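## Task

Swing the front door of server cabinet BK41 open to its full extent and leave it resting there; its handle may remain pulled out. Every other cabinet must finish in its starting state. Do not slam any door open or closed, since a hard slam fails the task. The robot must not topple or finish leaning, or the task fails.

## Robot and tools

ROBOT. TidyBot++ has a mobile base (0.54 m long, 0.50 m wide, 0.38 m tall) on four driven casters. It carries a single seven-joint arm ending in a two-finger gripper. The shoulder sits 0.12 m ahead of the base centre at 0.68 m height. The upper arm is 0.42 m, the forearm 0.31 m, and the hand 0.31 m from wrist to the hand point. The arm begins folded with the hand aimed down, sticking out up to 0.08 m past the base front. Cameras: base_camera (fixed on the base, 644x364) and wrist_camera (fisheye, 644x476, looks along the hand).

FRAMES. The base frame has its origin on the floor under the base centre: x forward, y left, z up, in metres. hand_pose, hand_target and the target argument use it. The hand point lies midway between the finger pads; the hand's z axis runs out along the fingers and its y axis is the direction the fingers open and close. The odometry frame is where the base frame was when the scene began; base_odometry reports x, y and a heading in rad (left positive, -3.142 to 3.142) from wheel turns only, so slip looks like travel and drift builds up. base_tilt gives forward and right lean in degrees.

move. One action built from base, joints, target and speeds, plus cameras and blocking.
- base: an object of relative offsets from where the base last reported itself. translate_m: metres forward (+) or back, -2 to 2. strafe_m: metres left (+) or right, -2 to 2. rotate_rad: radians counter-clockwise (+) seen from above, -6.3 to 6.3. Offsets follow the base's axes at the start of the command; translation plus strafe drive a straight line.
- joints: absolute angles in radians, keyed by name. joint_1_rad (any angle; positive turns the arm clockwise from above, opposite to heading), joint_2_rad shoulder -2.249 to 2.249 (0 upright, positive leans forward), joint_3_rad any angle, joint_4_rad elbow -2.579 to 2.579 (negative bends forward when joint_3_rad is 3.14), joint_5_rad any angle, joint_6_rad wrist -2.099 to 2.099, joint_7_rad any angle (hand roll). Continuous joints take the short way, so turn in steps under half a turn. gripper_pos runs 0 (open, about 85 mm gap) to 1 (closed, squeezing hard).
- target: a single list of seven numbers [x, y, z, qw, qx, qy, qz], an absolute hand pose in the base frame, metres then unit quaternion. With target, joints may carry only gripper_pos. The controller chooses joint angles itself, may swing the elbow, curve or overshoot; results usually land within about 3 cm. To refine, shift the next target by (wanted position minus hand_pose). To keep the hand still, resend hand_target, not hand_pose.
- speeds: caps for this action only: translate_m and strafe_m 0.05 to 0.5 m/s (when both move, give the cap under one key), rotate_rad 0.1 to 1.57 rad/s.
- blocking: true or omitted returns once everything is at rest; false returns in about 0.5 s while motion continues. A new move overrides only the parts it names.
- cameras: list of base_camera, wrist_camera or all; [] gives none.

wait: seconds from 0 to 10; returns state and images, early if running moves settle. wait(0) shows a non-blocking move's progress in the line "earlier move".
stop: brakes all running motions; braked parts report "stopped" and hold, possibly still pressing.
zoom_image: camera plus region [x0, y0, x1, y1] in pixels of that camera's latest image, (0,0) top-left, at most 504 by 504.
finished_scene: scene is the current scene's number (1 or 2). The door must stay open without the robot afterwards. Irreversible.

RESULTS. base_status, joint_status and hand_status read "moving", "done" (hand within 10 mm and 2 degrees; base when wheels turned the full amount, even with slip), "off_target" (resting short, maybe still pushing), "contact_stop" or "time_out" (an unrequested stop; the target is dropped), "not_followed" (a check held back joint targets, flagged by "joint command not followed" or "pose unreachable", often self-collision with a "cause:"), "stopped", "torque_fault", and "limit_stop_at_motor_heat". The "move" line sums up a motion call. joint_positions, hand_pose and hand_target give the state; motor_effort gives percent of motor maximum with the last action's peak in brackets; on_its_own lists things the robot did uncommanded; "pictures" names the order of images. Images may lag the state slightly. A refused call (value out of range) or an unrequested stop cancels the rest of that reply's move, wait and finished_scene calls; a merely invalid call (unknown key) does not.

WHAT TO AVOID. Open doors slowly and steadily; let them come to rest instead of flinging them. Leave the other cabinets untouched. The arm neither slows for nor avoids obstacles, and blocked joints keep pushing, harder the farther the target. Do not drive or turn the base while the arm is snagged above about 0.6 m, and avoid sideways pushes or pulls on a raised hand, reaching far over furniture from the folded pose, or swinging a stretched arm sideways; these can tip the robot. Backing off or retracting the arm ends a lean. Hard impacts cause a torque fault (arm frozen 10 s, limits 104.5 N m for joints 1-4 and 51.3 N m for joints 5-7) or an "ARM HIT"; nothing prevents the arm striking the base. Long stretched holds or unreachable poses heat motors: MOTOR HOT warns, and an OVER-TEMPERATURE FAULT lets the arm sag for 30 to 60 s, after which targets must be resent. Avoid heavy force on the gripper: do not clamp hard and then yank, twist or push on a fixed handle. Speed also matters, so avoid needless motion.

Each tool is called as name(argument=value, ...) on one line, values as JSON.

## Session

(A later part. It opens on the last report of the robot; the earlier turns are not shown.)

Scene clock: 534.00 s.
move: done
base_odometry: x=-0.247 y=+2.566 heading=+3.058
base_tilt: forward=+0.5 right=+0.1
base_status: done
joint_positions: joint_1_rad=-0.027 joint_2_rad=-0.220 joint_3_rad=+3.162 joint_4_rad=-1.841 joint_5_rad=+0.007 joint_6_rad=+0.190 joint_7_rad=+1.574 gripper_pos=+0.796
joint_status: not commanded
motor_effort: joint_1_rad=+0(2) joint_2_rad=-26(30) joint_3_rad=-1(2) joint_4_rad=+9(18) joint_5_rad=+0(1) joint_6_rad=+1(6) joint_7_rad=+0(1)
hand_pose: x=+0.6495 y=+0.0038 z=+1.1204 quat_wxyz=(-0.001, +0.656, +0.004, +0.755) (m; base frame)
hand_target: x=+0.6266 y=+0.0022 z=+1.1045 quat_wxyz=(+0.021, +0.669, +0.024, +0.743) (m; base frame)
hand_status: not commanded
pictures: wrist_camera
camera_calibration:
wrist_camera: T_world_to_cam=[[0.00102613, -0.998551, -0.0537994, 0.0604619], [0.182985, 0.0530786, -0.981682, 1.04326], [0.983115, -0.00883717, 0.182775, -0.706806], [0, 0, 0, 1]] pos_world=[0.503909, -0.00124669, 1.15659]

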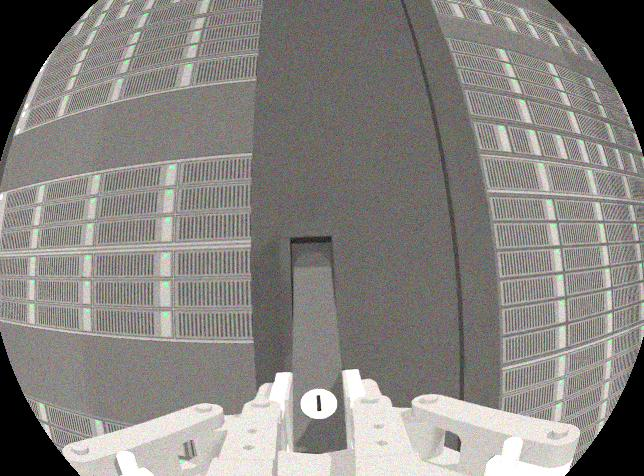

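move(base={"translate_m": 0.022}, speeds={"translate_m": 0.1}, cameras=[])

move(joints={"joint_7_rad": 1.4}, cameras=["wrist_camera"])

Scene clock: 546.07 s.
move: done
base_odometry: x=-0.269 y=+2.569 heading=+3.058
base_tilt: forward=+0.5 right=+0.1
base_status: done
joint_positions: joint_1_rad=-0.027 joint_2_rad=-0.271 joint_3_rad=+3.162 joint_4_rad=-1.883 joint_5_rad=+0.007 joint_6_rad=+0.189 joint_7_rad=+1.574 gripper_pos=+0.796
joint_status: not commanded
motor_effort: joint_1_rad=-1(2) joint_2_rad=-12(27) joint_3_rad=-1(3) joint_4_rad=+19(20) joint_5_rad=+0(1) joint_6_rad=+7(7) joint_7_rad=+0(1)
hand_pose: x=+0.6285 y=+0.0033 z=+1.1201 quat_wxyz=(-0.001, +0.653, +0.004, +0.757) (m; base frame)
hand_target: x=+0.6266 y=+0.0022 z=+1.1045 quat_wxyz=(+0.021, +0.669, +0.024, +0.743) (m; base frame)
hand_status: not commanded
pictures: none
No camera images: "cameras" was empty.

Scene clock: 547.00 s.
move: done
base_odometry: x=-0.269 y=+2.569 heading=+3.058
base_tilt: forward=+0.4 right=+0.0
base_status: not commanded
joint_positions: joint_1_rad=-0.027 joint_2_rad=-0.271 joint_3_rad=+3.152 joint_4_rad=-1.883 joint_5_rad=+0.017 joint_6_rad=+0.189 joint_7_rad=+1.419 gripper_pos=+0.796
joint_status: all done
motor_effort: joint_1_rad=+2(4) joint_2_rad=-10(12) joint_3_rad=+3(4) joint_4_rad=+17(19) joint_5_rad=-1(3) joint_6_rad=+6(8) joint_7_rad=-1(3)
hand_pose: x=+0.6283 y=+0.0100 z=+1.1206 quat_wxyz=(-0.060, +0.651, -0.038, +0.755) (m; base frame)
hand_target: x=+0.6266 y=+0.0022 z=+1.1045 quat_wxyz=(-0.053, +0.668, -0.043, +0.741) (m; base frame)
hand_status: not commanded
pictures: wrist_camera
camera_calibration:
wrist_camera: T_world_to_cam=[[0.0341077, -0.980372, -0.194186, 0.203], [0.185234, 0.197134, -0.962718, 1.02291], [0.982102, -0.0031338, 0.188322, -0.691531], [0, 0, 0, 1]] pos_world=[0.482753, -0.00480096, 1.15442]

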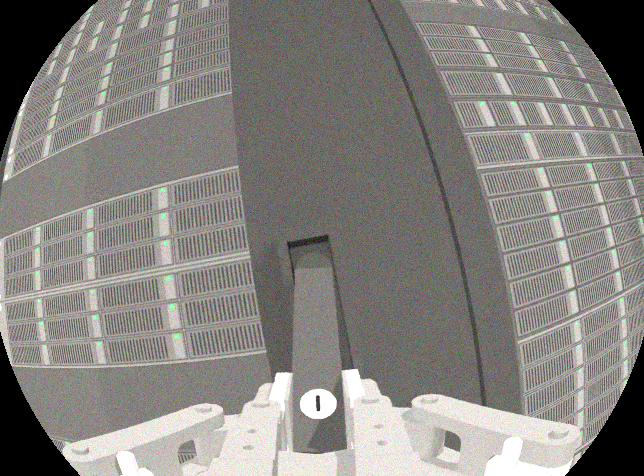

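move(base={"strafe_m": 0.033}, joints={"joint_2_rad": -0.28, "joint_4_rad": -1.85, "joint_6_rad": 0.12, "joint_7_rad": 1.15}, speeds={"strafe_m": 0.06}, cameras=["wrist_camera"])

Scene clock: 565.77 s.
move: done
base_odometry: x=-0.272 y=+2.536 heading=+3.058
base_tilt: forward=+0.5 right=+0.1
base_status: done
joint_positions: joint_1_rad=-0.019 joint_2_rad=-0.273 joint_3_rad=+3.175 joint_4_rad=-1.868 joint_5_rad=+0.017 joint_6_rad=+0.170 joint_7_rad=+1.182 gripper_pos=+0.796
joint_status: all done
motor_effort: joint_1_rad=-2(6) joint_2_rad=-10(13) joint_3_rad=-3(6) joint_4_rad=+20(22) joint_5_rad=+0(2) joint_6_rad=+8(9) joint_7_rad=-1(3)
hand_pose: x=+0.6283 y=-0.0084 z=+1.1243 quat_wxyz=(-0.139, +0.641, -0.127, +0.744) (m; base frame)
hand_target: x=+0.6263 y=+0.0018 z=+1.1239 quat_wxyz=(-0.146, +0.651, -0.125, +0.734) (m; base frame)
hand_status: not commanded
pictures: wrist_camera
camera_calibration:
wrist_camera: T_world_to_cam=[[0.0365462, -0.90579, -0.422148, 0.4411], [0.179827, 0.421495, -0.888822, 0.952331], [0.983019, -0.0434304, 0.178289, -0.681946], [0, 0, 0, 1]] pos_world=[0.482991, -0.0314763, 1.15425]

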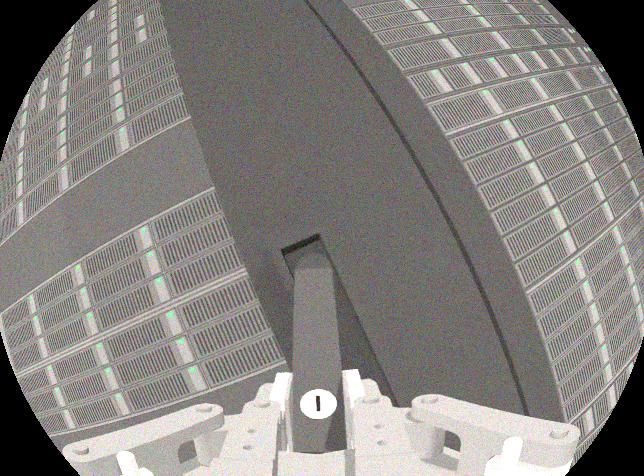

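move(base={"strafe_m": 0.014}, joints={"joint_2_rad": -0.28, "joint_4_rad": -1.812, "joint_6_rad": 0.085, "joint_7_rad": 0.75}, speeds={"strafe_m": 0.05}, cameras=["wrist_camera"])

Scene clock: 591.27 s.
move: done
base_odometry: x=-0.273 y=+2.522 heading=+3.058
base_tilt: forward=+0.5 right=+0.0
base_status: done
joint_positions: joint_1_rad=-0.018 joint_2_rad=-0.275 joint_3_rad=+3.170 joint_4_rad=-1.839 joint_5_rad=+0.017 joint_6_rad=+0.141 joint_7_rad=+0.799 gripper_pos=+0.796
joint_status: all done
motor_effort: joint_1_rad=-2(6) joint_2_rad=-9(11) joint_3_rad=-1(7) joint_4_rad=+21(22) joint_5_rad=-1(2) joint_6_rad=+9(10) joint_7_rad=-2(3)
hand_pose: x=+0.6273 y=-0.0058 z=+1.1346 quat_wxyz=(-0.279, +0.605, -0.245, +0.704) (m; base frame)
hand_target: x=+0.6260 y=+0.0013 z=+1.1368 quat_wxyz=(-0.289, +0.612, -0.252, +0.692) (m; base frame)
hand_status: not commanded
pictures: wrist_camera
camera_calibration:
wrist_camera: T_world_to_cam=[[0.0879631, -0.682931, -0.725167, 0.760735], [0.149628, 0.728788, -0.668191, 0.730946], [0.984822, -0.0497291, 0.166292, -0.670261], [0, 0, 0, 1]] pos_world=[0.483801, -0.0465069, 1.15153]

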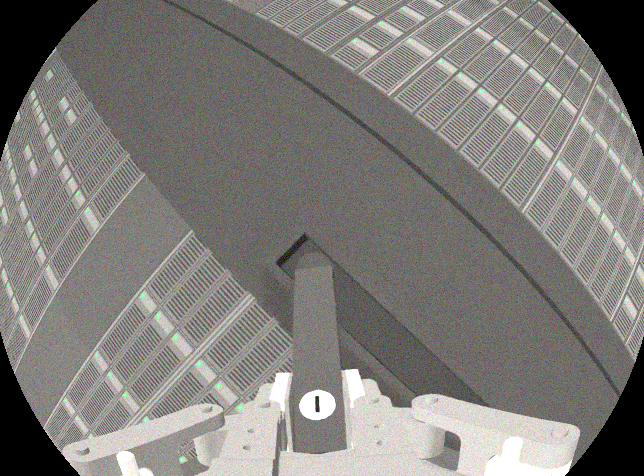

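move(base={"strafe_m": 0.006}, joints={"joint_2_rad": -0.28, "joint_4_rad": -1.75, "joint_6_rad": 0.03, "joint_7_rad": 0.40}, speeds={"strafe_m": 0.05}, cameras=["wrist_camera"])

Scene clock: 594.07 s.
move: done
base_odometry: x=-0.273 y=+2.516 heading=+3.058
base_tilt: forward=+0.5 right=+0.0
base_status: done
joint_positions: joint_1_rad=-0.018 joint_2_rad=-0.276 joint_3_rad=+3.159 joint_4_rad=-1.786 joint_5_rad=+0.017 joint_6_rad=+0.079 joint_7_rad=+0.449 gripper_pos=+0.796
joint_status: all done
motor_effort: joint_1_rad=-1(6) joint_2_rad=-11(12) joint_3_rad=+0(6) joint_4_rad=+22(24) joint_5_rad=-2(3) joint_6_rad=+11(11) joint_7_rad=-2(2)
hand_pose: x=+0.6268 y=+0.0004 z=+1.1490 quat_wxyz=(-0.398, +0.558, -0.345, +0.641) (m; base frame)
hand_target: x=+0.6244 y=+0.0005 z=+1.1584 quat_wxyz=(-0.405, +0.556, -0.354, +0.633) (m; base frame)
hand_status: not commanded
pictures: wrist_camera
camera_calibration:
wrist_camera: T_world_to_cam=[[0.114017, -0.392804, -0.912527, 0.974276], [0.0965666, 0.918549, -0.383331, 0.442056], [0.988775, -0.0444135, 0.142662, -0.647149], [0, 0, 0, 1]] pos_world=[0.486113, -0.0520925, 1.15083]

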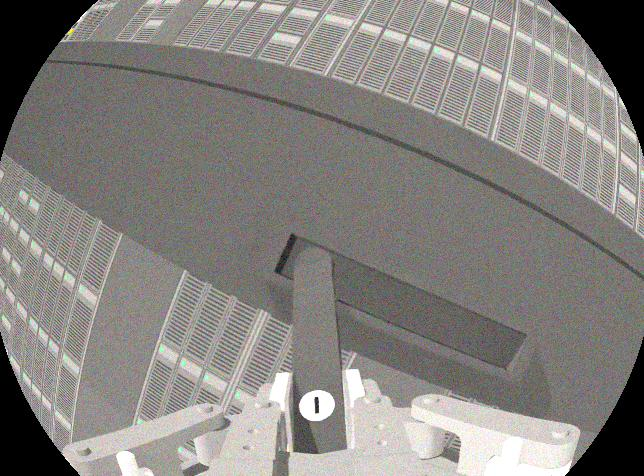

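move(base={"strafe_m": 0.008}, joints={"joint_2_rad": -0.275, "joint_4_rad": -1.665, "joint_6_rad": -0.04, "joint_7_rad": 0.0}, speeds={"strafe_m": 0.05}, cameras=["wrist_camera"])

Scene clock: 597.40 s.
move: off_target
base_odometry: x=-0.273 y=+2.508 heading=+3.059
base_tilt: forward=+0.5 right=+0.0
base_status: done
joint_positions: joint_1_rad=-0.018 joint_2_rad=-0.273 joint_3_rad=+3.157 joint_4_rad=-1.709 joint_5_rad=+0.017 joint_6_rad=-0.001 joint_7_rad=+0.051 gripper_pos=+0.796
joint_status: joint_4_rad off_target (ended at -1.709, target -1.665); the others done
motor_effort: joint_1_rad=+1(5) joint_2_rad=-15(16) joint_3_rad=+2(5) joint_4_rad=+24(24) joint_5_rad=-1(2) joint_6_rad=+12(13) joint_7_rad=-2(3)
hand_pose: x=+0.6257 y=+0.0006 z=+1.1709 quat_wxyz=(-0.516, +0.480, -0.450, +0.549) (m; base frame)
hand_target: x=+0.6224 y=-0.0005 z=+1.1870 quat_wxyz=(-0.525, +0.472, -0.455, +0.543) (m; base frame)
hand_status: not commanded
pictures: wrist_camera
camera_calibration:
wrist_camera: T_world_to_cam=[[0.119359, -0.00601822, -0.992833, 1.08494], [0.0427969, 0.999083, -0.000911044, 0.0360968], [0.991928, -0.0423814, 0.119507, -0.624011], [0, 0, 0, 1]] pos_world=[0.487932, -0.0559808, 1.15177]

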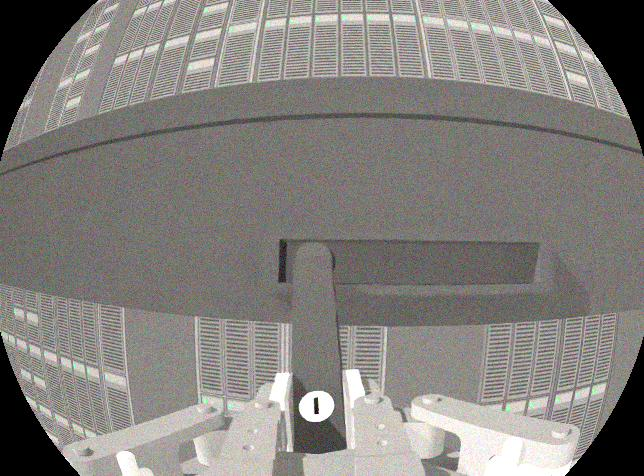

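move(joints={"joint_7_rad": -0.12, "joint_4_rad": -1.65}, cameras=["wrist_camera"])

Scene clock: 599.77 s.
move: off_target
base_odometry: x=-0.273 y=+2.508 heading=+3.059
base_tilt: forward=+0.5 right=+0.0
base_status: not commanded
joint_positions: joint_1_rad=-0.018 joint_2_rad=-0.272 joint_3_rad=+3.156 joint_4_rad=-1.695 joint_5_rad=+0.017 joint_6_rad=-0.004 joint_7_rad=-0.088 gripper_pos=+0.796
joint_status: joint_4_rad off_target (ended at -1.695, target -1.650); the others done
motor_effort: joint_1_rad=+3(3) joint_2_rad=-15(16) joint_3_rad=+3(4) joint_4_rad=+24(25) joint_5_rad=-1(2) joint_6_rad=+12(13) joint_7_rad=-1(2)
hand_pose: x=+0.6249 y=+0.0016 z=+1.1785 quat_wxyz=(-0.555, +0.446, -0.479, +0.514) (m; base frame)
hand_target: x=+0.6209 y=-0.0006 z=+1.1963 quat_wxyz=(-0.560, +0.440, -0.479, +0.514) (m; base frame)
hand_status: not commanded
pictures: wrist_camera
camera_calibration:
wrist_camera: T_world_to_cam=[[0.127963, 0.132407, -0.982901, 1.07522], [0.0213527, 0.990451, 0.136204, -0.113029], [0.991549, -0.0384166, 0.123914, -0.629093], [0, 0, 0, 1]] pos_world=[0.488602, -0.0545842, 1.15018]

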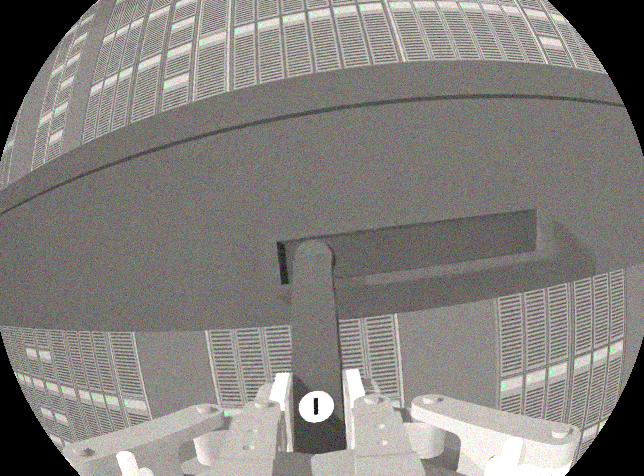

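move(base={"translate_m": -0.025}, speeds={"translate_m": 0.05}, cameras=["wrist_camera", "base_camera"])

Scene clock: 602.03 s.
move: done
base_odometry: x=-0.248 y=+2.505 heading=+3.059
base_tilt: forward=+0.5 right=+0.0
base_status: done
joint_positions: joint_1_rad=-0.018 joint_2_rad=-0.266 joint_3_rad=+3.150 joint_4_rad=-1.688 joint_5_rad=+0.017 joint_6_rad=-0.006 joint_7_rad=-0.088 gripper_pos=+0.796
joint_status: not commanded
motor_effort: joint_1_rad=+3(4) joint_2_rad=-15(20) joint_3_rad=+3(5) joint_4_rad=+24(26) joint_5_rad=-1(2) joint_6_rad=+11(13) joint_7_rad=-1(2)
hand_pose: x=+0.6276 y=+0.0055 z=+1.1787 quat_wxyz=(-0.556, +0.448, -0.477, +0.512) (m; base frame)
hand_target: x=+0.6209 y=-0.0006 z=+1.1963 quat_wxyz=(-0.560, +0.440, -0.479, +0.514) (m; base frame)
hand_status: not commanded
pictures: base_camera, wrist_camera
camera_calibration:
wrist_camera: T_world_to_cam=[[0.125501, 0.131465, -0.983345, 1.0767], [0.0157381, 0.990793, 0.134469, -0.111384], [0.991969, -0.032352, 0.122277, -0.62999], [0, 0, 0, 1]] pos_world=[0.491556, -0.0515704, 1.15077]

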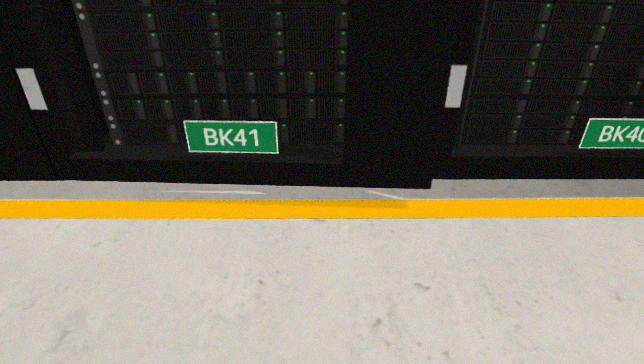

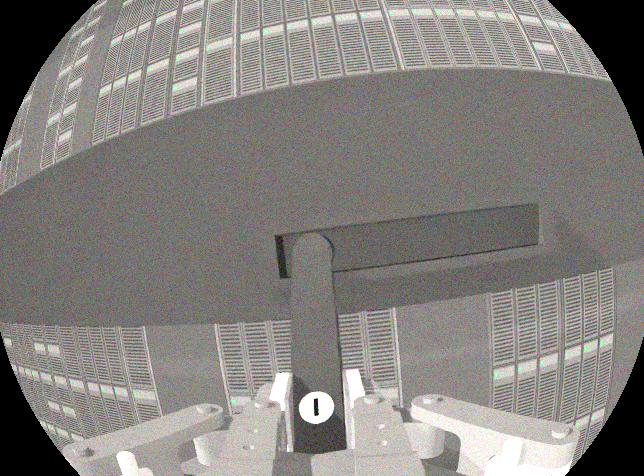

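move(base={"translate_m": -0.059, "strafe_m": 0.101, "rotate_rad": -0.13}, speeds={"translate_m": 0.09, "rotate_rad": 0.1}, cameras=["wrist_camera", "base_camera"])

Scene clock: 635.90 s.
move: done
base_odometry: x=-0.198 y=+2.400 heading=+2.928
base_tilt: forward=+0.4 right=+0.0
base_status: done
joint_positions: joint_1_rad=-0.019 joint_2_rad=-0.263 joint_3_rad=+3.155 joint_4_rad=-1.685 joint_5_rad=+0.017 joint_6_rad=-0.008 joint_7_rad=-0.088 gripper_pos=+0.796
joint_status: not commanded
motor_effort: joint_1_rad=-2(5) joint_2_rad=-15(19) joint_3_rad=-1(6) joint_4_rad=+23(26) joint_5_rad=-1(1) joint_6_rad=+10(12) joint_7_rad=-1(2)
hand_pose: x=+0.6286 y=+0.0029 z=+1.1788 quat_wxyz=(-0.555, +0.447, -0.479, +0.512) (m; base frame)
hand_target: x=+0.6209 y=-0.0006 z=+1.1963 quat_wxyz=(-0.560, +0.440, -0.479, +0.514) (m; base frame)
hand_status: not commanded
pictures: base_camera, wrist_camera
camera_calibration:
wrist_camera: T_world_to_cam=[[0.124608, 0.132356, -0.983339, 1.0775], [0.0197106, 0.990537, 0.135823, -0.112898], [0.99201, -0.0363068, 0.12082, -0.629408], [0, 0, 0, 1]] pos_world=[0.492339, -0.0536357, 1.15093]

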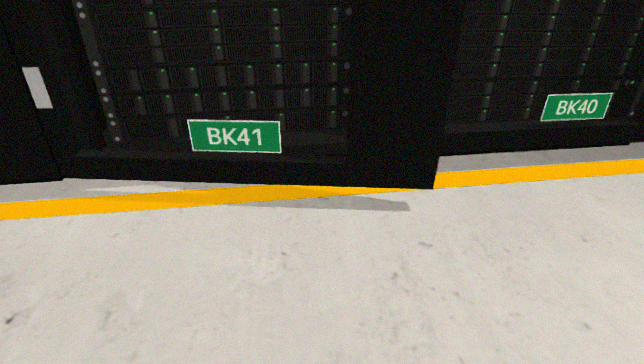

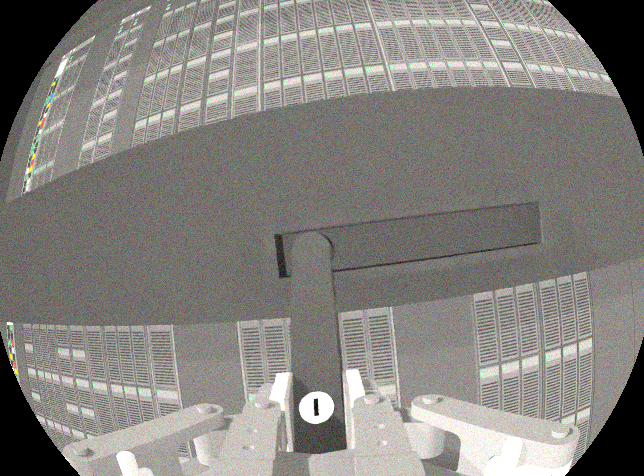

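move(base={"translate_m": -0.116, "strafe_m": 0.243, "rotate_rad": -0.30}, speeds={"translate_m": 0.12, "rotate_rad": 0.134}, cameras=["wrist_camera", "base_camera"])

Scene clock: 660.77 s.
move: done
base_odometry: x=-0.136 y=+2.137 heading=+2.627
base_tilt: forward=+0.5 right=+0.0
base_status: done
joint_positions: joint_1_rad=-0.019 joint_2_rad=-0.262 joint_3_rad=+3.158 joint_4_rad=-1.682 joint_5_rad=+0.017 joint_6_rad=-0.011 joint_7_rad=-0.088 gripper_pos=+0.796
joint_status: not commanded
motor_effort: joint_1_rad=+0(4) joint_2_rad=-14(19) joint_3_rad=+0(6) joint_4_rad=+24(25) joint_5_rad=-1(1) joint_6_rad=+11(12) joint_7_rad=-1(2)
hand_pose: x=+0.6291 y=+0.0008 z=+1.1791 quat_wxyz=(-0.554, +0.447, -0.480, +0.513) (m; base frame)
hand_target: x=+0.6209 y=-0.0006 z=+1.1963 quat_wxyz=(-0.560, +0.440, -0.479, +0.514) (m; base frame)
hand_status: not commanded
pictures: base_camera, wrist_camera
camera_calibration:
wrist_camera: T_world_to_cam=[[0.123839, 0.132743, -0.983384, 1.07854], [0.0231957, 0.990354, 0.136605, -0.113979], [0.992031, -0.0397273, 0.119565, -0.62856], [0, 0, 0, 1]] pos_world=[0.49263, -0.0552597, 1.15134]

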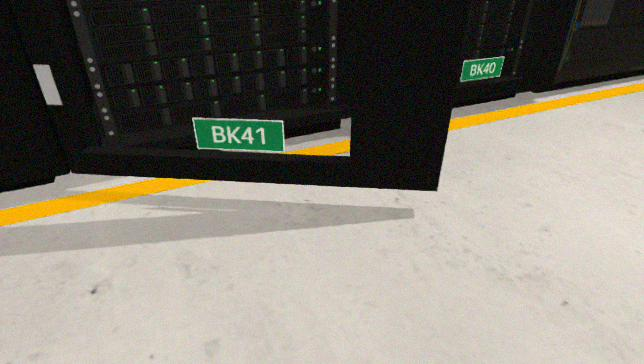

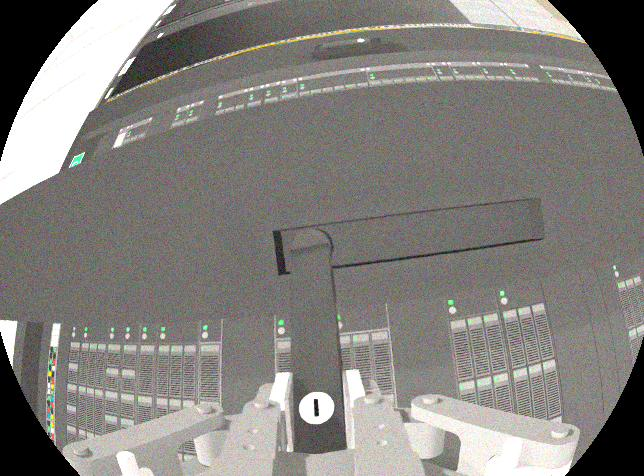

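move(base={"translate_m": -0.128, "strafe_m": 0.286, "rotate_rad": -0.35}, speeds={"translate_m": 0.13, "rotate_rad": 0.145}, cameras=["wrist_camera", "base_camera"])

Scene clock: 666.50 s.
move: done
base_odometry: x=-0.166 y=+1.825 heading=+2.276
base_tilt: forward=+0.5 right=+0.0
base_status: done
joint_positions: joint_1_rad=-0.019 joint_2_rad=-0.262 joint_3_rad=+3.150 joint_4_rad=-1.680 joint_5_rad=+0.017 joint_6_rad=-0.013 joint_7_rad=-0.088 gripper_pos=+0.797
joint_status: not commanded
motor_effort: joint_1_rad=+0(4) joint_2_rad=-15(19) joint_3_rad=+1(6) joint_4_rad=+24(25) joint_5_rad=-1(1) joint_6_rad=+11(12) joint_7_rad=-1(2)
hand_pose: x=+0.6292 y=+0.0057 z=+1.1794 quat_wxyz=(-0.555, +0.449, -0.478, +0.511) (m; base frame)
hand_target: x=+0.6209 y=-0.0006 z=+1.1963 quat_wxyz=(-0.560, +0.440, -0.479, +0.514) (m; base frame)
hand_status: not commanded
pictures: base_camera, wrist_camera
camera_calibration:
wrist_camera: T_world_to_cam=[[0.122211, 0.131709, -0.983726, 1.07966], [0.015721, 0.990775, 0.134605, -0.111818], [0.99238, -0.0319155, 0.119013, -0.628041], [0, 0, 0, 1]] pos_world=[0.493066, -0.0514584, 1.15189]

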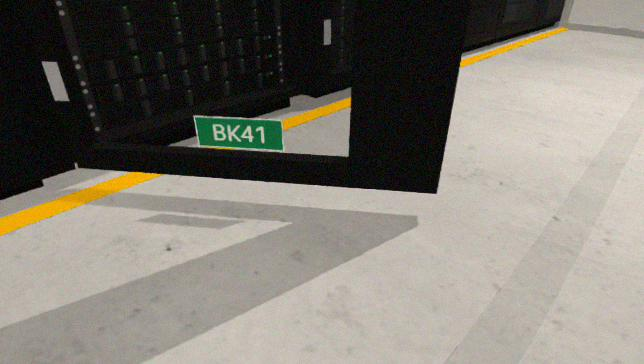

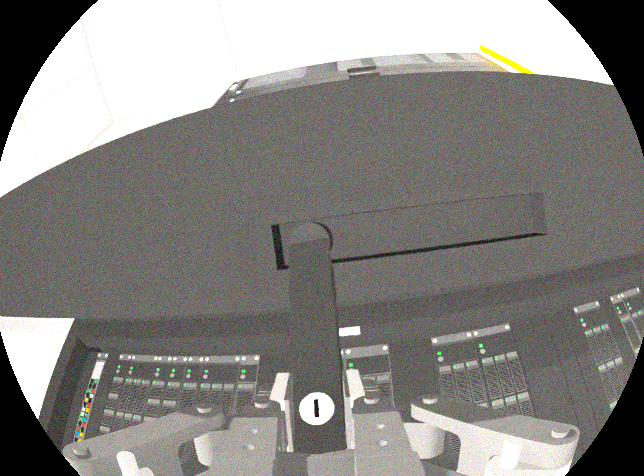

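move(cameras=["base_camera","wrist_camera"])

Scene clock: 678.53 s.
base_odometry: x=-0.166 y=+1.825 heading=+2.276
base_tilt: forward=+0.5 right=+0.0
base_status: done
joint_positions: joint_1_rad=-0.019 joint_2_rad=-0.262 joint_3_rad=+3.150 joint_4_rad=-1.680 joint_5_rad=+0.017 joint_6_rad=-0.013 joint_7_rad=-0.088 gripper_pos=+0.797
joint_status: not commanded
motor_effort: joint_1_rad=+0(4) joint_2_rad=-15(19) joint_3_rad=+1(6) joint_4_rad=+24(25) joint_5_rad=-1(1) joint_6_rad=+11(12) joint_7_rad=-1(2)
hand_pose: x=+0.6292 y=+0.0057 z=+1.1794 quat_wxyz=(-0.555, +0.449, -0.478, +0.511) (m; base frame)
hand_target: x=+0.6209 y=-0.0006 z=+1.1963 quat_wxyz=(-0.560, +0.440, -0.479, +0.514) (m; base frame)
hand_status: not commanded
pictures: base_camera, wrist_camera
camera_calibration:
wrist_camera: T_world_to_cam=[[0.122211, 0.131709, -0.983726, 1.07966], [0.015721, 0.990775, 0.134605, -0.111818], [0.99238, -0.0319155, 0.119013, -0.628041], [0, 0, 0, 1]] pos_world=[0.493066, -0.0514584, 1.15189]

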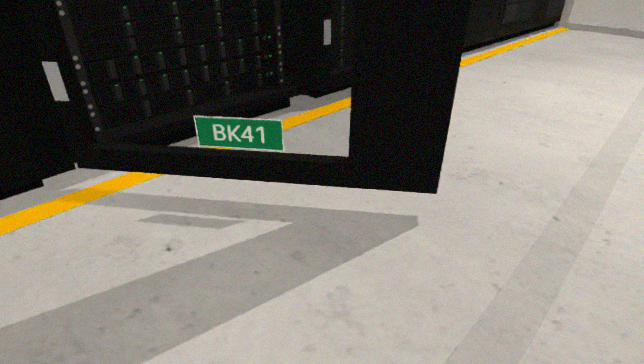

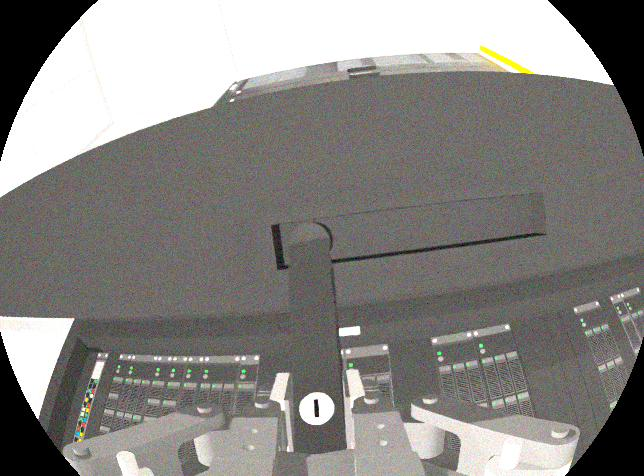

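move(base={"rotate_rad": -0.35, "strafe_m": 0.286, "translate_m": -0.128}, speeds={"translate_m": 0.13, "rotate_rad": 0.145})

Scene clock: 684.10 s.
move: done
base_odometry: x=-0.300 y=+1.542 heading=+1.925
base_tilt: forward=+0.5 right=+0.0
base_status: done
joint_positions: joint_1_rad=-0.025 joint_2_rad=-0.261 joint_3_rad=+3.136 joint_4_rad=-1.677 joint_5_rad=+0.017 joint_6_rad=-0.016 joint_7_rad=-0.088 gripper_pos=+0.798
joint_status: not commanded
motor_effort: joint_1_rad=+3(6) joint_2_rad=-16(19) joint_3_rad=+4(8) joint_4_rad=+23(25) joint_5_rad=-1(1) joint_6_rad=+9(12) joint_7_rad=-1(2)
hand_pose: x=+0.6290 y=+0.0175 z=+1.1797 quat_wxyz=(-0.559, +0.455, -0.473, +0.506) (m; base frame)
hand_target: x=+0.6209 y=-0.0006 z=+1.1963 quat_wxyz=(-0.560, +0.440, -0.479, +0.514) (m; base frame)
hand_status: not commanded
pictures: base_camera, wrist_camera
camera_calibration:
wrist_camera: T_world_to_cam=[[0.118825, 0.130367, -0.98432, 1.08127], [-0.00358652, 0.991393, 0.130871, -0.10708], [0.992909, -0.0120205, 0.11827, -0.627361], [0, 0, 0, 1]] pos_world=[0.494045, -0.0423445, 1.15253]

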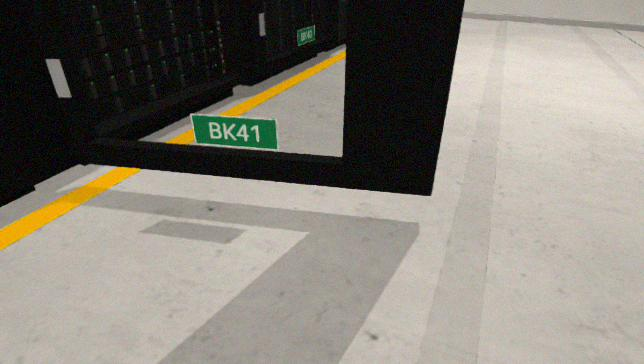

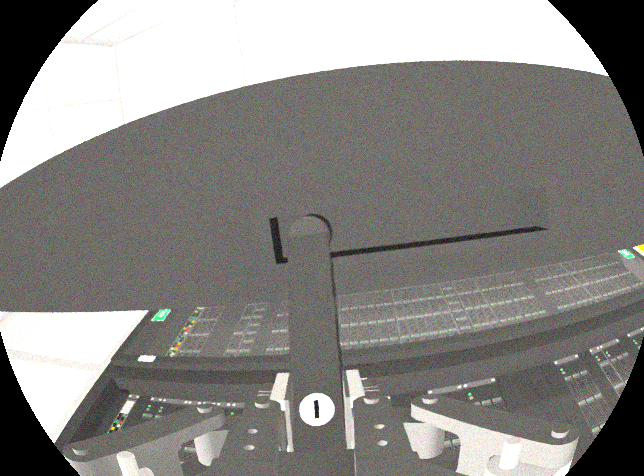

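move(base={"rotate_rad": -0.25, "strafe_m": 0.2, "translate_m": -0.102}, speeds={"translate_m": 0.12, "rotate_rad": 0.134})

move(base={"rotate_rad": -0.15, "strafe_m": 0.117, "translate_m": -0.067}, speeds={"translate_m": 0.1, "rotate_rad": 0.11})

Scene clock: 689.63 s.
move: done
base_odometry: x=-0.453 y=+1.377 heading=+1.675
base_tilt: forward=+0.5 right=+0.0
base_status: done
joint_positions: joint_1_rad=-0.033 joint_2_rad=-0.260 joint_3_rad=+3.124 joint_4_rad=-1.675 joint_5_rad=+0.017 joint_6_rad=-0.018 joint_7_rad=-0.088 gripper_pos=+0.799
joint_status: not commanded
motor_effort: joint_1_rad=+3(10) joint_2_rad=-16(20) joint_3_rad=+4(14) joint_4_rad=+22(25) joint_5_rad=-1(2) joint_6_rad=+9(11) joint_7_rad=-1(2)
hand_pose: x=+0.6286 y=+0.0295 z=+1.1801 quat_wxyz=(-0.564, +0.461, -0.468, +0.501) (m; base frame)
hand_target: x=+0.6209 y=-0.0006 z=+1.1963 quat_wxyz=(-0.560, +0.440, -0.479, +0.514) (m; base frame)
hand_status: not commanded
pictures: base_camera, wrist_camera
camera_calibration:
wrist_camera: T_world_to_cam=[[0.115829, 0.129597, -0.984778, 1.08259], [-0.023691, 0.99153, 0.127699, -0.102622], [0.992987, 0.00853907, 0.117918, -0.627139], [0, 0, 0, 1]] pos_world=[0.494914, -0.0331935, 1.15317]

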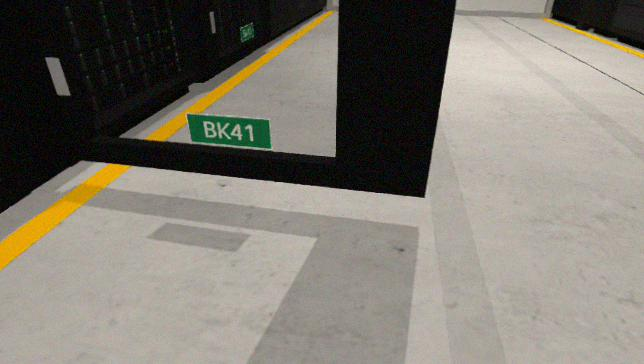

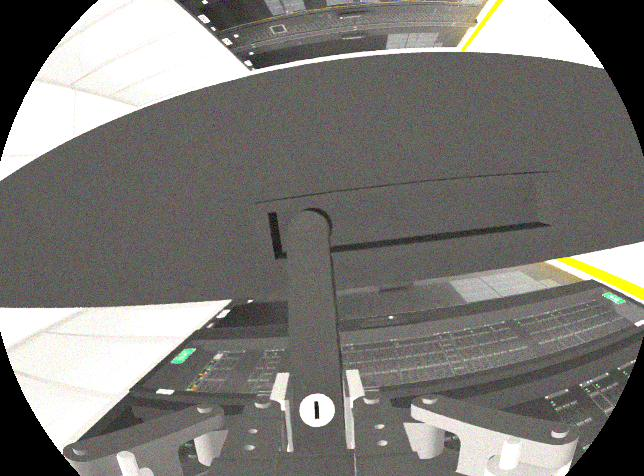

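Scene clock: 691.53 s.
move: done
base_odometry: x=-0.562 y=+1.299 heading=+1.524
base_tilt: forward=+0.5 right=+0.0
base_status: done
joint_positions: joint_1_rad=-0.039 joint_2_rad=-0.257 joint_3_rad=+3.116 joint_4_rad=-1.672 joint_5_rad=+0.017 joint_6_rad=-0.019 joint_7_rad=-0.088 gripper_pos=+0.799
joint_status: not commanded
motor_effort: joint_1_rad=+6(10) joint_2_rad=-16(21) joint_3_rad=+8(13) joint_4_rad=+21(24) joint_5_rad=-1(1) joint_6_rad=+8(11) joint_7_rad=-1(2)
hand_pose: x=+0.6292 y=+0.0370 z=+1.1802 quat_wxyz=(-0.566, +0.464, -0.464, +0.498) (m; base frame)
hand_target: x=+0.6209 y=-0.0006 z=+1.1963 quat_wxyz=(-0.560, +0.440, -0.479, +0.514) (m; base frame)
hand_status: not commanded
pictures: base_camera, wrist_camera
camera_calibration:
wrist_camera: T_world_to_cam=[[0.113598, 0.129129, -0.9851, 1.08342], [-0.0361496, 0.991398, 0.125787, -0.0999175], [0.992869, 0.0213219, 0.117289, -0.627442], [0, 0, 0, 1]] pos_world=[0.496281, -0.0274656, 1.15344]

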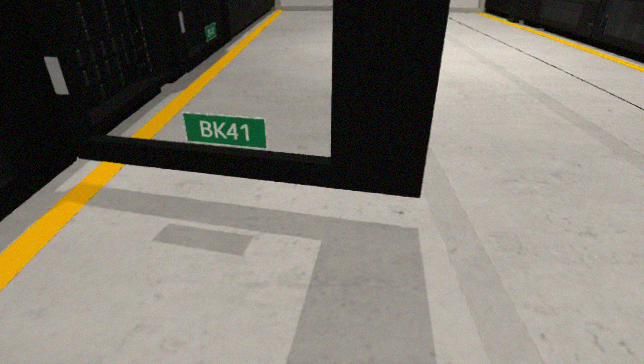

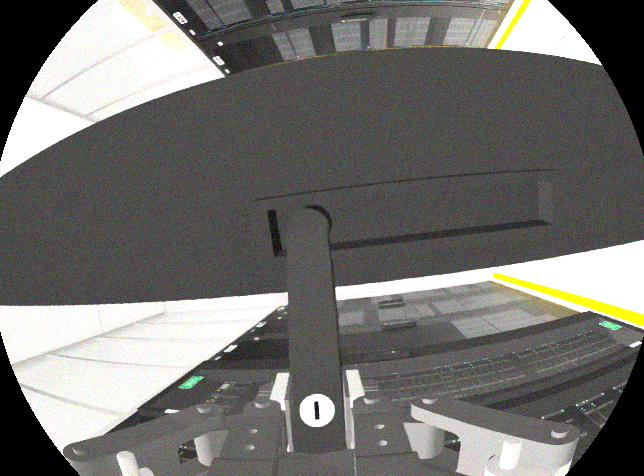

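move(base={"rotate_rad": -0.1, "strafe_m": 0.077, "translate_m": -0.047}, speeds={"translate_m": 0.09, "rotate_rad": 0.1})

Scene clock: 703.13 s.
move: done
base_odometry: x=-0.641 y=+1.255 heading=+1.424
base_tilt: forward=+0.5 right=+0.0
base_status: done
joint_positions: joint_1_rad=-0.043 joint_2_rad=-0.255 joint_3_rad=+3.111 joint_4_rad=-1.670 joint_5_rad=+0.017 joint_6_rad=-0.019 joint_7_rad=-0.088 gripper_pos=+0.799
joint_status: not commanded
motor_effort: joint_1_rad=+5(11) joint_2_rad=-16(21) joint_3_rad=+6(15) joint_4_rad=+22(25) joint_5_rad=-1(1) joint_6_rad=+9(11) joint_7_rad=-1(2)
hand_pose: x=+0.6295 y=+0.0426 z=+1.1804 quat_wxyz=(-0.568, +0.467, -0.462, +0.495) (m; base frame)
hand_target: x=+0.6209 y=-0.0006 z=+1.1963 quat_wxyz=(-0.560, +0.440, -0.479, +0.514) (m; base frame)
hand_status: not commanded
pictures: base_camera, wrist_camera
camera_calibration:
wrist_camera: T_world_to_cam=[[0.11211, 0.129009, -0.985286, 1.08406], [-0.0457147, 0.991156, 0.124576, -0.0980276], [0.992644, 0.0310759, 0.117016, -0.627835], [0, 0, 0, 1]] pos_world=[0.497201, -0.0231814, 1.15378]

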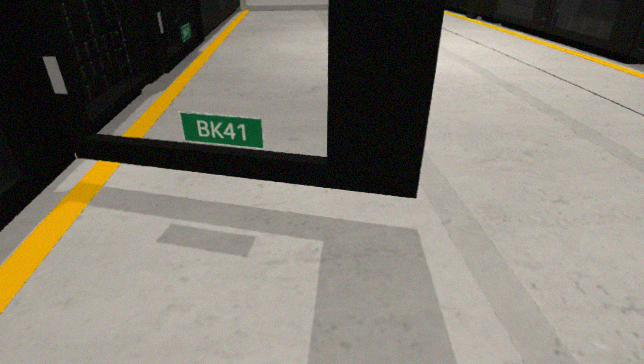

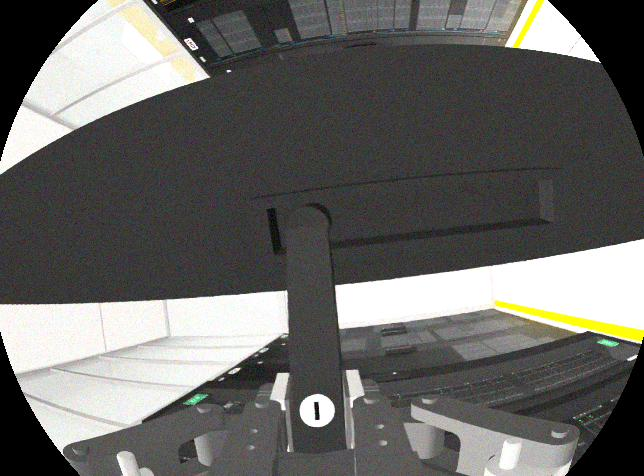

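move(base={"rotate_rad": -0.1, "strafe_m": 0.077, "translate_m": -0.047}, speeds={"translate_m": 0.09, "rotate_rad": 0.1}, cameras=["wrist_camera"])

Scene clock: 708.33 s.
move: done
base_odometry: x=-0.724 y=+1.220 heading=+1.323
base_tilt: forward=+0.5 right=+0.0
base_status: done
joint_positions: joint_1_rad=-0.048 joint_2_rad=-0.254 joint_3_rad=+3.105 joint_4_rad=-1.668 joint_5_rad=+0.017 joint_6_rad=-0.020 joint_7_rad=-0.088 gripper_pos=+0.800
joint_status: not commanded
motor_effort: joint_1_rad=+5(11) joint_2_rad=-17(21) joint_3_rad=+7(16) joint_4_rad=+22(25) joint_5_rad=+0(1) joint_6_rad=+9(11) joint_7_rad=-1(2)
hand_pose: x=+0.6295 y=+0.0484 z=+1.1806 quat_wxyz=(-0.570, +0.470, -0.459, +0.493) (m; base frame)
hand_target: x=+0.6209 y=-0.0006 z=+1.1963 quat_wxyz=(-0.560, +0.440, -0.479, +0.514) (m; base frame)
hand_status: not commanded
pictures: wrist_camera
camera_calibration:
wrist_camera: T_world_to_cam=[[0.110667, 0.128775, -0.985479, 1.0846], [-0.055535, 0.990822, 0.123236, -0.0959965], [0.992305, 0.0410903, 0.116803, -0.627997], [0, 0, 0, 1]] pos_world=[0.497804, -0.0187485, 1.15403]

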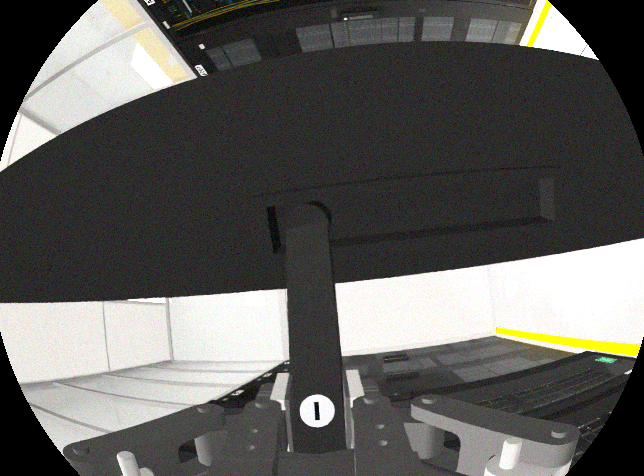

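move(joints={"joint_1_rad": -0.048, "joint_3_rad": 3.105}, cameras=[])

move(joints={"gripper_pos": 0.45})

Scene clock: 744.83 s.
move: done
base_odometry: x=-0.724 y=+1.220 heading=+1.323
base_tilt: forward=+0.5 right=+0.0
base_status: not commanded
joint_positions: joint_1_rad=-0.048 joint_2_rad=-0.254 joint_3_rad=+3.104 joint_4_rad=-1.668 joint_5_rad=+0.017 joint_6_rad=-0.020 joint_7_rad=-0.088 gripper_pos=+0.800
joint_status: all done
motor_effort: joint_1_rad=+2(7) joint_2_rad=-16(17) joint_3_rad=+3(10) joint_4_rad=+23(23) joint_5_rad=-1(1) joint_6_rad=+10(10) joint_7_rad=-2(2)
hand_pose: x=+0.6294 y=+0.0490 z=+1.1806 quat_wxyz=(-0.571, +0.470, -0.459, +0.493) (m; base frame)
hand_target: x=+0.6181 y=+0.0476 z=+1.1960 quat_wxyz=(-0.577, +0.463, -0.457, +0.495) (m; base frame)
hand_status: not commanded
pictures: none
No camera images: "cameras" was empty.

Scene clock: 745.67 s.
move: done
base_odometry: x=-0.724 y=+1.220 heading=+1.323
base_tilt: forward=+0.5 right=+0.0
base_status: not commanded
joint_positions: joint_1_rad=-0.048 joint_2_rad=-0.263 joint_3_rad=+3.105 joint_4_rad=-1.668 joint_5_rad=+0.017 joint_6_rad=-0.020 joint_7_rad=-0.092 gripper_pos=+0.450
joint_status: all done
motor_effort: joint_1_rad=+0(2) joint_2_rad=-11(17) joint_3_rad=+0(3) joint_4_rad=+21(23) joint_5_rad=+1(1) joint_6_rad=+9(10) joint_7_rad=+0(2)
hand_pose: x=+0.6251 y=+0.0486 z=+1.1850 quat_wxyz=(-0.574, +0.467, -0.458, +0.493) (m; base frame)
hand_target: x=+0.6181 y=+0.0476 z=+1.1960 quat_wxyz=(-0.577, +0.463, -0.457, +0.495) (m; base frame)
hand_status: not commanded
pictures: base_camera, wrist_camera
camera_calibration:
wrist_camera: T_world_to_cam=[[0.118702, 0.133139, -0.983963, 1.08238], [-0.0578246, 0.990215, 0.127009, -0.100011], [0.991245, 0.0418212, 0.125239, -0.633567], [0, 0, 0, 1]] pos_world=[0.493757, -0.0185783, 1.15707]

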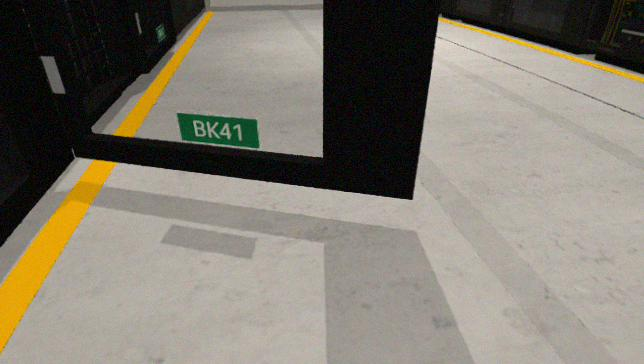

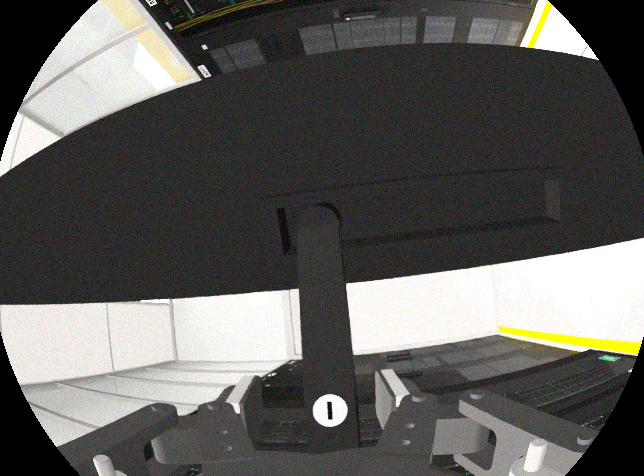

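move(base={"translate_m": -0.16, "strafe_m": -0.02}, speeds={"translate_m": 0.2}, cameras=["base_camera"])

Scene clock: 760.87 s.
move: time_out
base_odometry: x=-0.741 y=+1.085 heading=+1.340
base_tilt: forward=+0.5 right=+0.1
base_status: translate_m time_out (by the wheels' count: -0.135 of -0.160); the other done
joint_positions: joint_1_rad=-0.049 joint_2_rad=-0.279 joint_3_rad=+3.103 joint_4_rad=-1.665 joint_5_rad=+0.017 joint_6_rad=-0.021 joint_7_rad=-0.092 gripper_pos=+0.450
joint_status: not commanded
motor_effort: joint_1_rad=+0(8) joint_2_rad=-11(23) joint_3_rad=+0(13) joint_4_rad=+21(24) joint_5_rad=+1(1) joint_6_rad=+9(10) joint_7_rad=+1(1)
hand_pose: x=+0.6165 y=+0.0498 z=+1.1944 quat_wxyz=(-0.578, +0.463, -0.452, +0.497) (m; base frame)
hand_target: x=+0.6181 y=+0.0476 z=+1.1960 quat_wxyz=(-0.577, +0.463, -0.457, +0.495) (m; base frame)
hand_status: not commanded
pictures: base_camera

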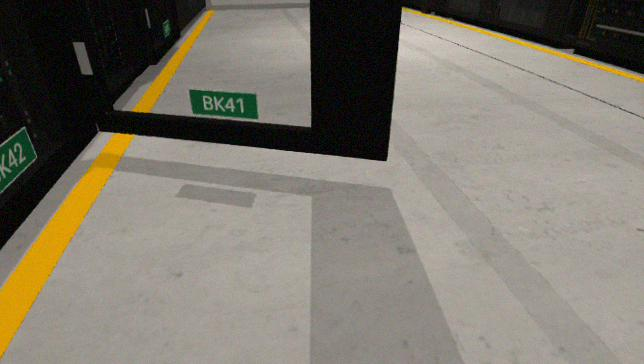

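move(base={"translate_m": 0.0, "strafe_m": -0.3}, speeds={"strafe_m": 0.25}, joints={"joint_1_rad": 0.0, "joint_2_rad": -0.8, "joint_3_rad": 3.14, "joint_4_rad": -2.12, "joint_5_rad": 0.0, "joint_6_rad": -0.25, "gripper_pos": 0.95}, cameras=["base_camera", "wrist_camera"])

Scene clock: 776.87 s.
move: done
base_odometry: x=-0.449 y=+1.016 heading=+1.340
base_tilt: forward=+0.4 right=+0.1
base_status: done
joint_positions: joint_1_rad=-0.028 joint_2_rad=-0.781 joint_3_rad=+3.130 joint_4_rad=-2.113 joint_5_rad=+0.017 joint_6_rad=-0.184 joint_7_rad=-0.092 gripper_pos=+0.950
joint_status: all done
motor_effort: joint_1_rad=+0(2) joint_2_rad=+6(13) joint_3_rad=+1(3) joint_4_rad=+21(22) joint_5_rad=+0(2) joint_6_rad=+9(10) joint_7_rad=+0(1)
hand_pose: x=+0.4388 y=+0.0151 z=+1.0719 quat_wxyz=(-0.539, +0.478, -0.494, +0.487) (m; base frame)
hand_target: x=+0.4330 y=+0.0021 z=+1.0532 quat_wxyz=(-0.529, +0.470, -0.528, +0.469) (m; base frame)
hand_status: not commanded
pictures: base_camera, wrist_camera
camera_calibration:
wrist_camera: T_world_to_cam=[[0.0353503, 0.125979, -0.991403, 1.04232], [0.00431682, 0.991994, 0.126208, -0.0896782], [0.999366, -0.00874119, 0.0345234, -0.338905], [0, 0, 0, 1]] pos_world=[0.302231, -0.0453122, 1.05638]

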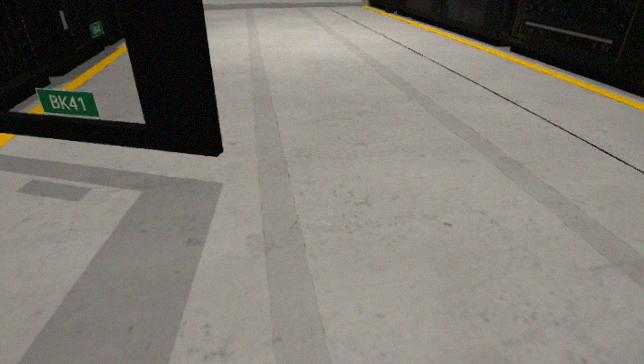

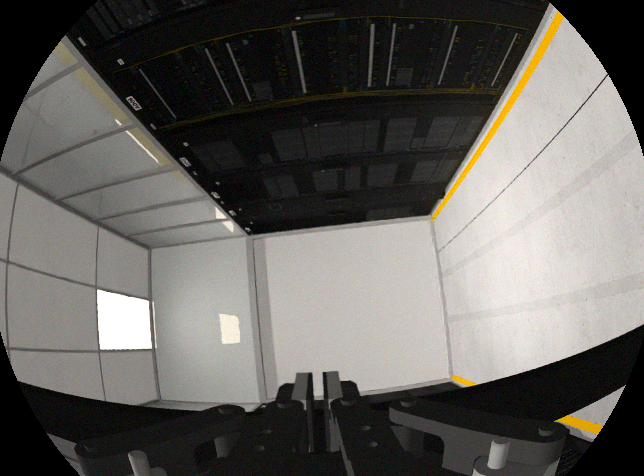

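move(base={"translate_m": 0.0, "strafe_m": -0.55}, cameras=["base_camera"])

move(base={"translate_m": 1.734, "strafe_m": 0.484, "rotate_rad": -2.869}, cameras=["base_camera", "wrist_camera"])

Scene clock: 793.67 s.
move: done
base_odometry: x=+0.087 y=+0.890 heading=+1.339
base_tilt: forward=+0.4 right=+0.1
base_status: done
joint_positions: joint_1_rad=-0.026 joint_2_rad=-0.781 joint_3_rad=+3.135 joint_4_rad=-2.113 joint_5_rad=+0.017 joint_6_rad=-0.185 joint_7_rad=-0.092 gripper_pos=+0.950
joint_status: not commanded
motor_effort: joint_1_rad=+0(2) joint_2_rad=+6(8) joint_3_rad=+1(2) joint_4_rad=+21(21) joint_5_rad=+1(1) joint_6_rad=+9(9) joint_7_rad=+1(1)
hand_pose: x=+0.4389 y=+0.0119 z=+1.0716 quat_wxyz=(-0.538, +0.476, -0.497, +0.487) (m; base frame)
hand_target: x=+0.4330 y=+0.0021 z=+1.0532 quat_wxyz=(-0.529, +0.470, -0.528, +0.469) (m; base frame)
hand_status: not commanded
pictures: base_camera

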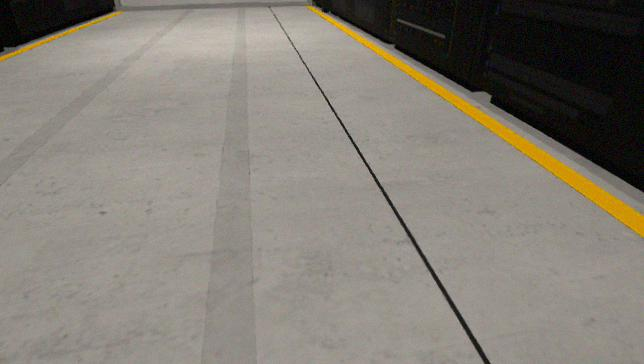

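Scene clock: 799.33 s.
move: done
base_odometry: x=+0.013 y=+2.689 heading=-1.531
base_tilt: forward=+0.4 right=+0.1
base_status: done
joint_positions: joint_1_rad=-0.024 joint_2_rad=-0.790 joint_3_rad=+3.135 joint_4_rad=-2.114 joint_5_rad=+0.017 joint_6_rad=-0.187 joint_7_rad=-0.092 gripper_pos=+0.950
joint_status: not commanded
motor_effort: joint_1_rad=+0(2) joint_2_rad=+6(9) joint_3_rad=+0(1) joint_4_rad=+21(22) joint_5_rad=+1(1) joint_6_rad=+9(9) joint_7_rad=+1(1)
hand_pose: x=+0.4354 y=+0.0111 z=+1.0736 quat_wxyz=(-0.539, +0.474, -0.496, +0.490) (m; base frame)
hand_target: x=+0.4330 y=+0.0021 z=+1.0532 quat_wxyz=(-0.529, +0.470, -0.528, +0.469) (m; base frame)
hand_status: not commanded
pictures: base_camera, wrist_camera
camera_calibration:
wrist_camera: T_world_to_cam=[[0.0420386, 0.129396, -0.990701, 1.04099], [0.0114125, 0.991451, 0.129978, -0.0930313], [0.999051, -0.0167705, 0.0402025, -0.341425], [0, 0, 0, 1]] pos_world=[0.2984, -0.0481907, 1.05713]

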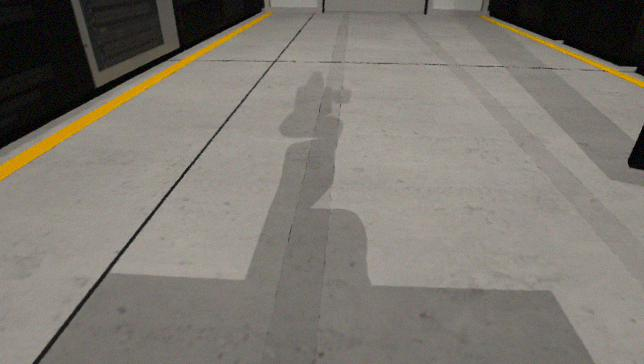

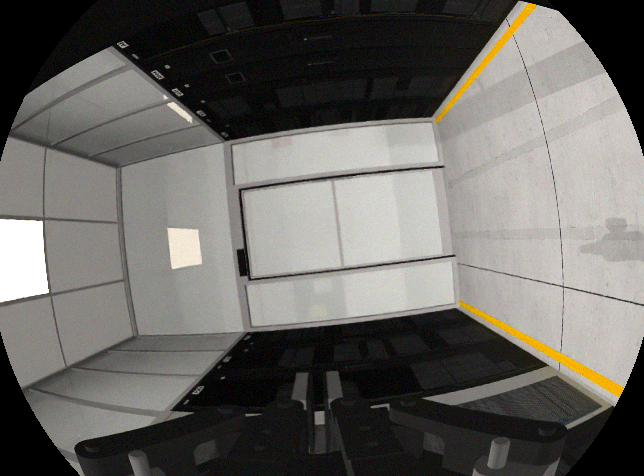

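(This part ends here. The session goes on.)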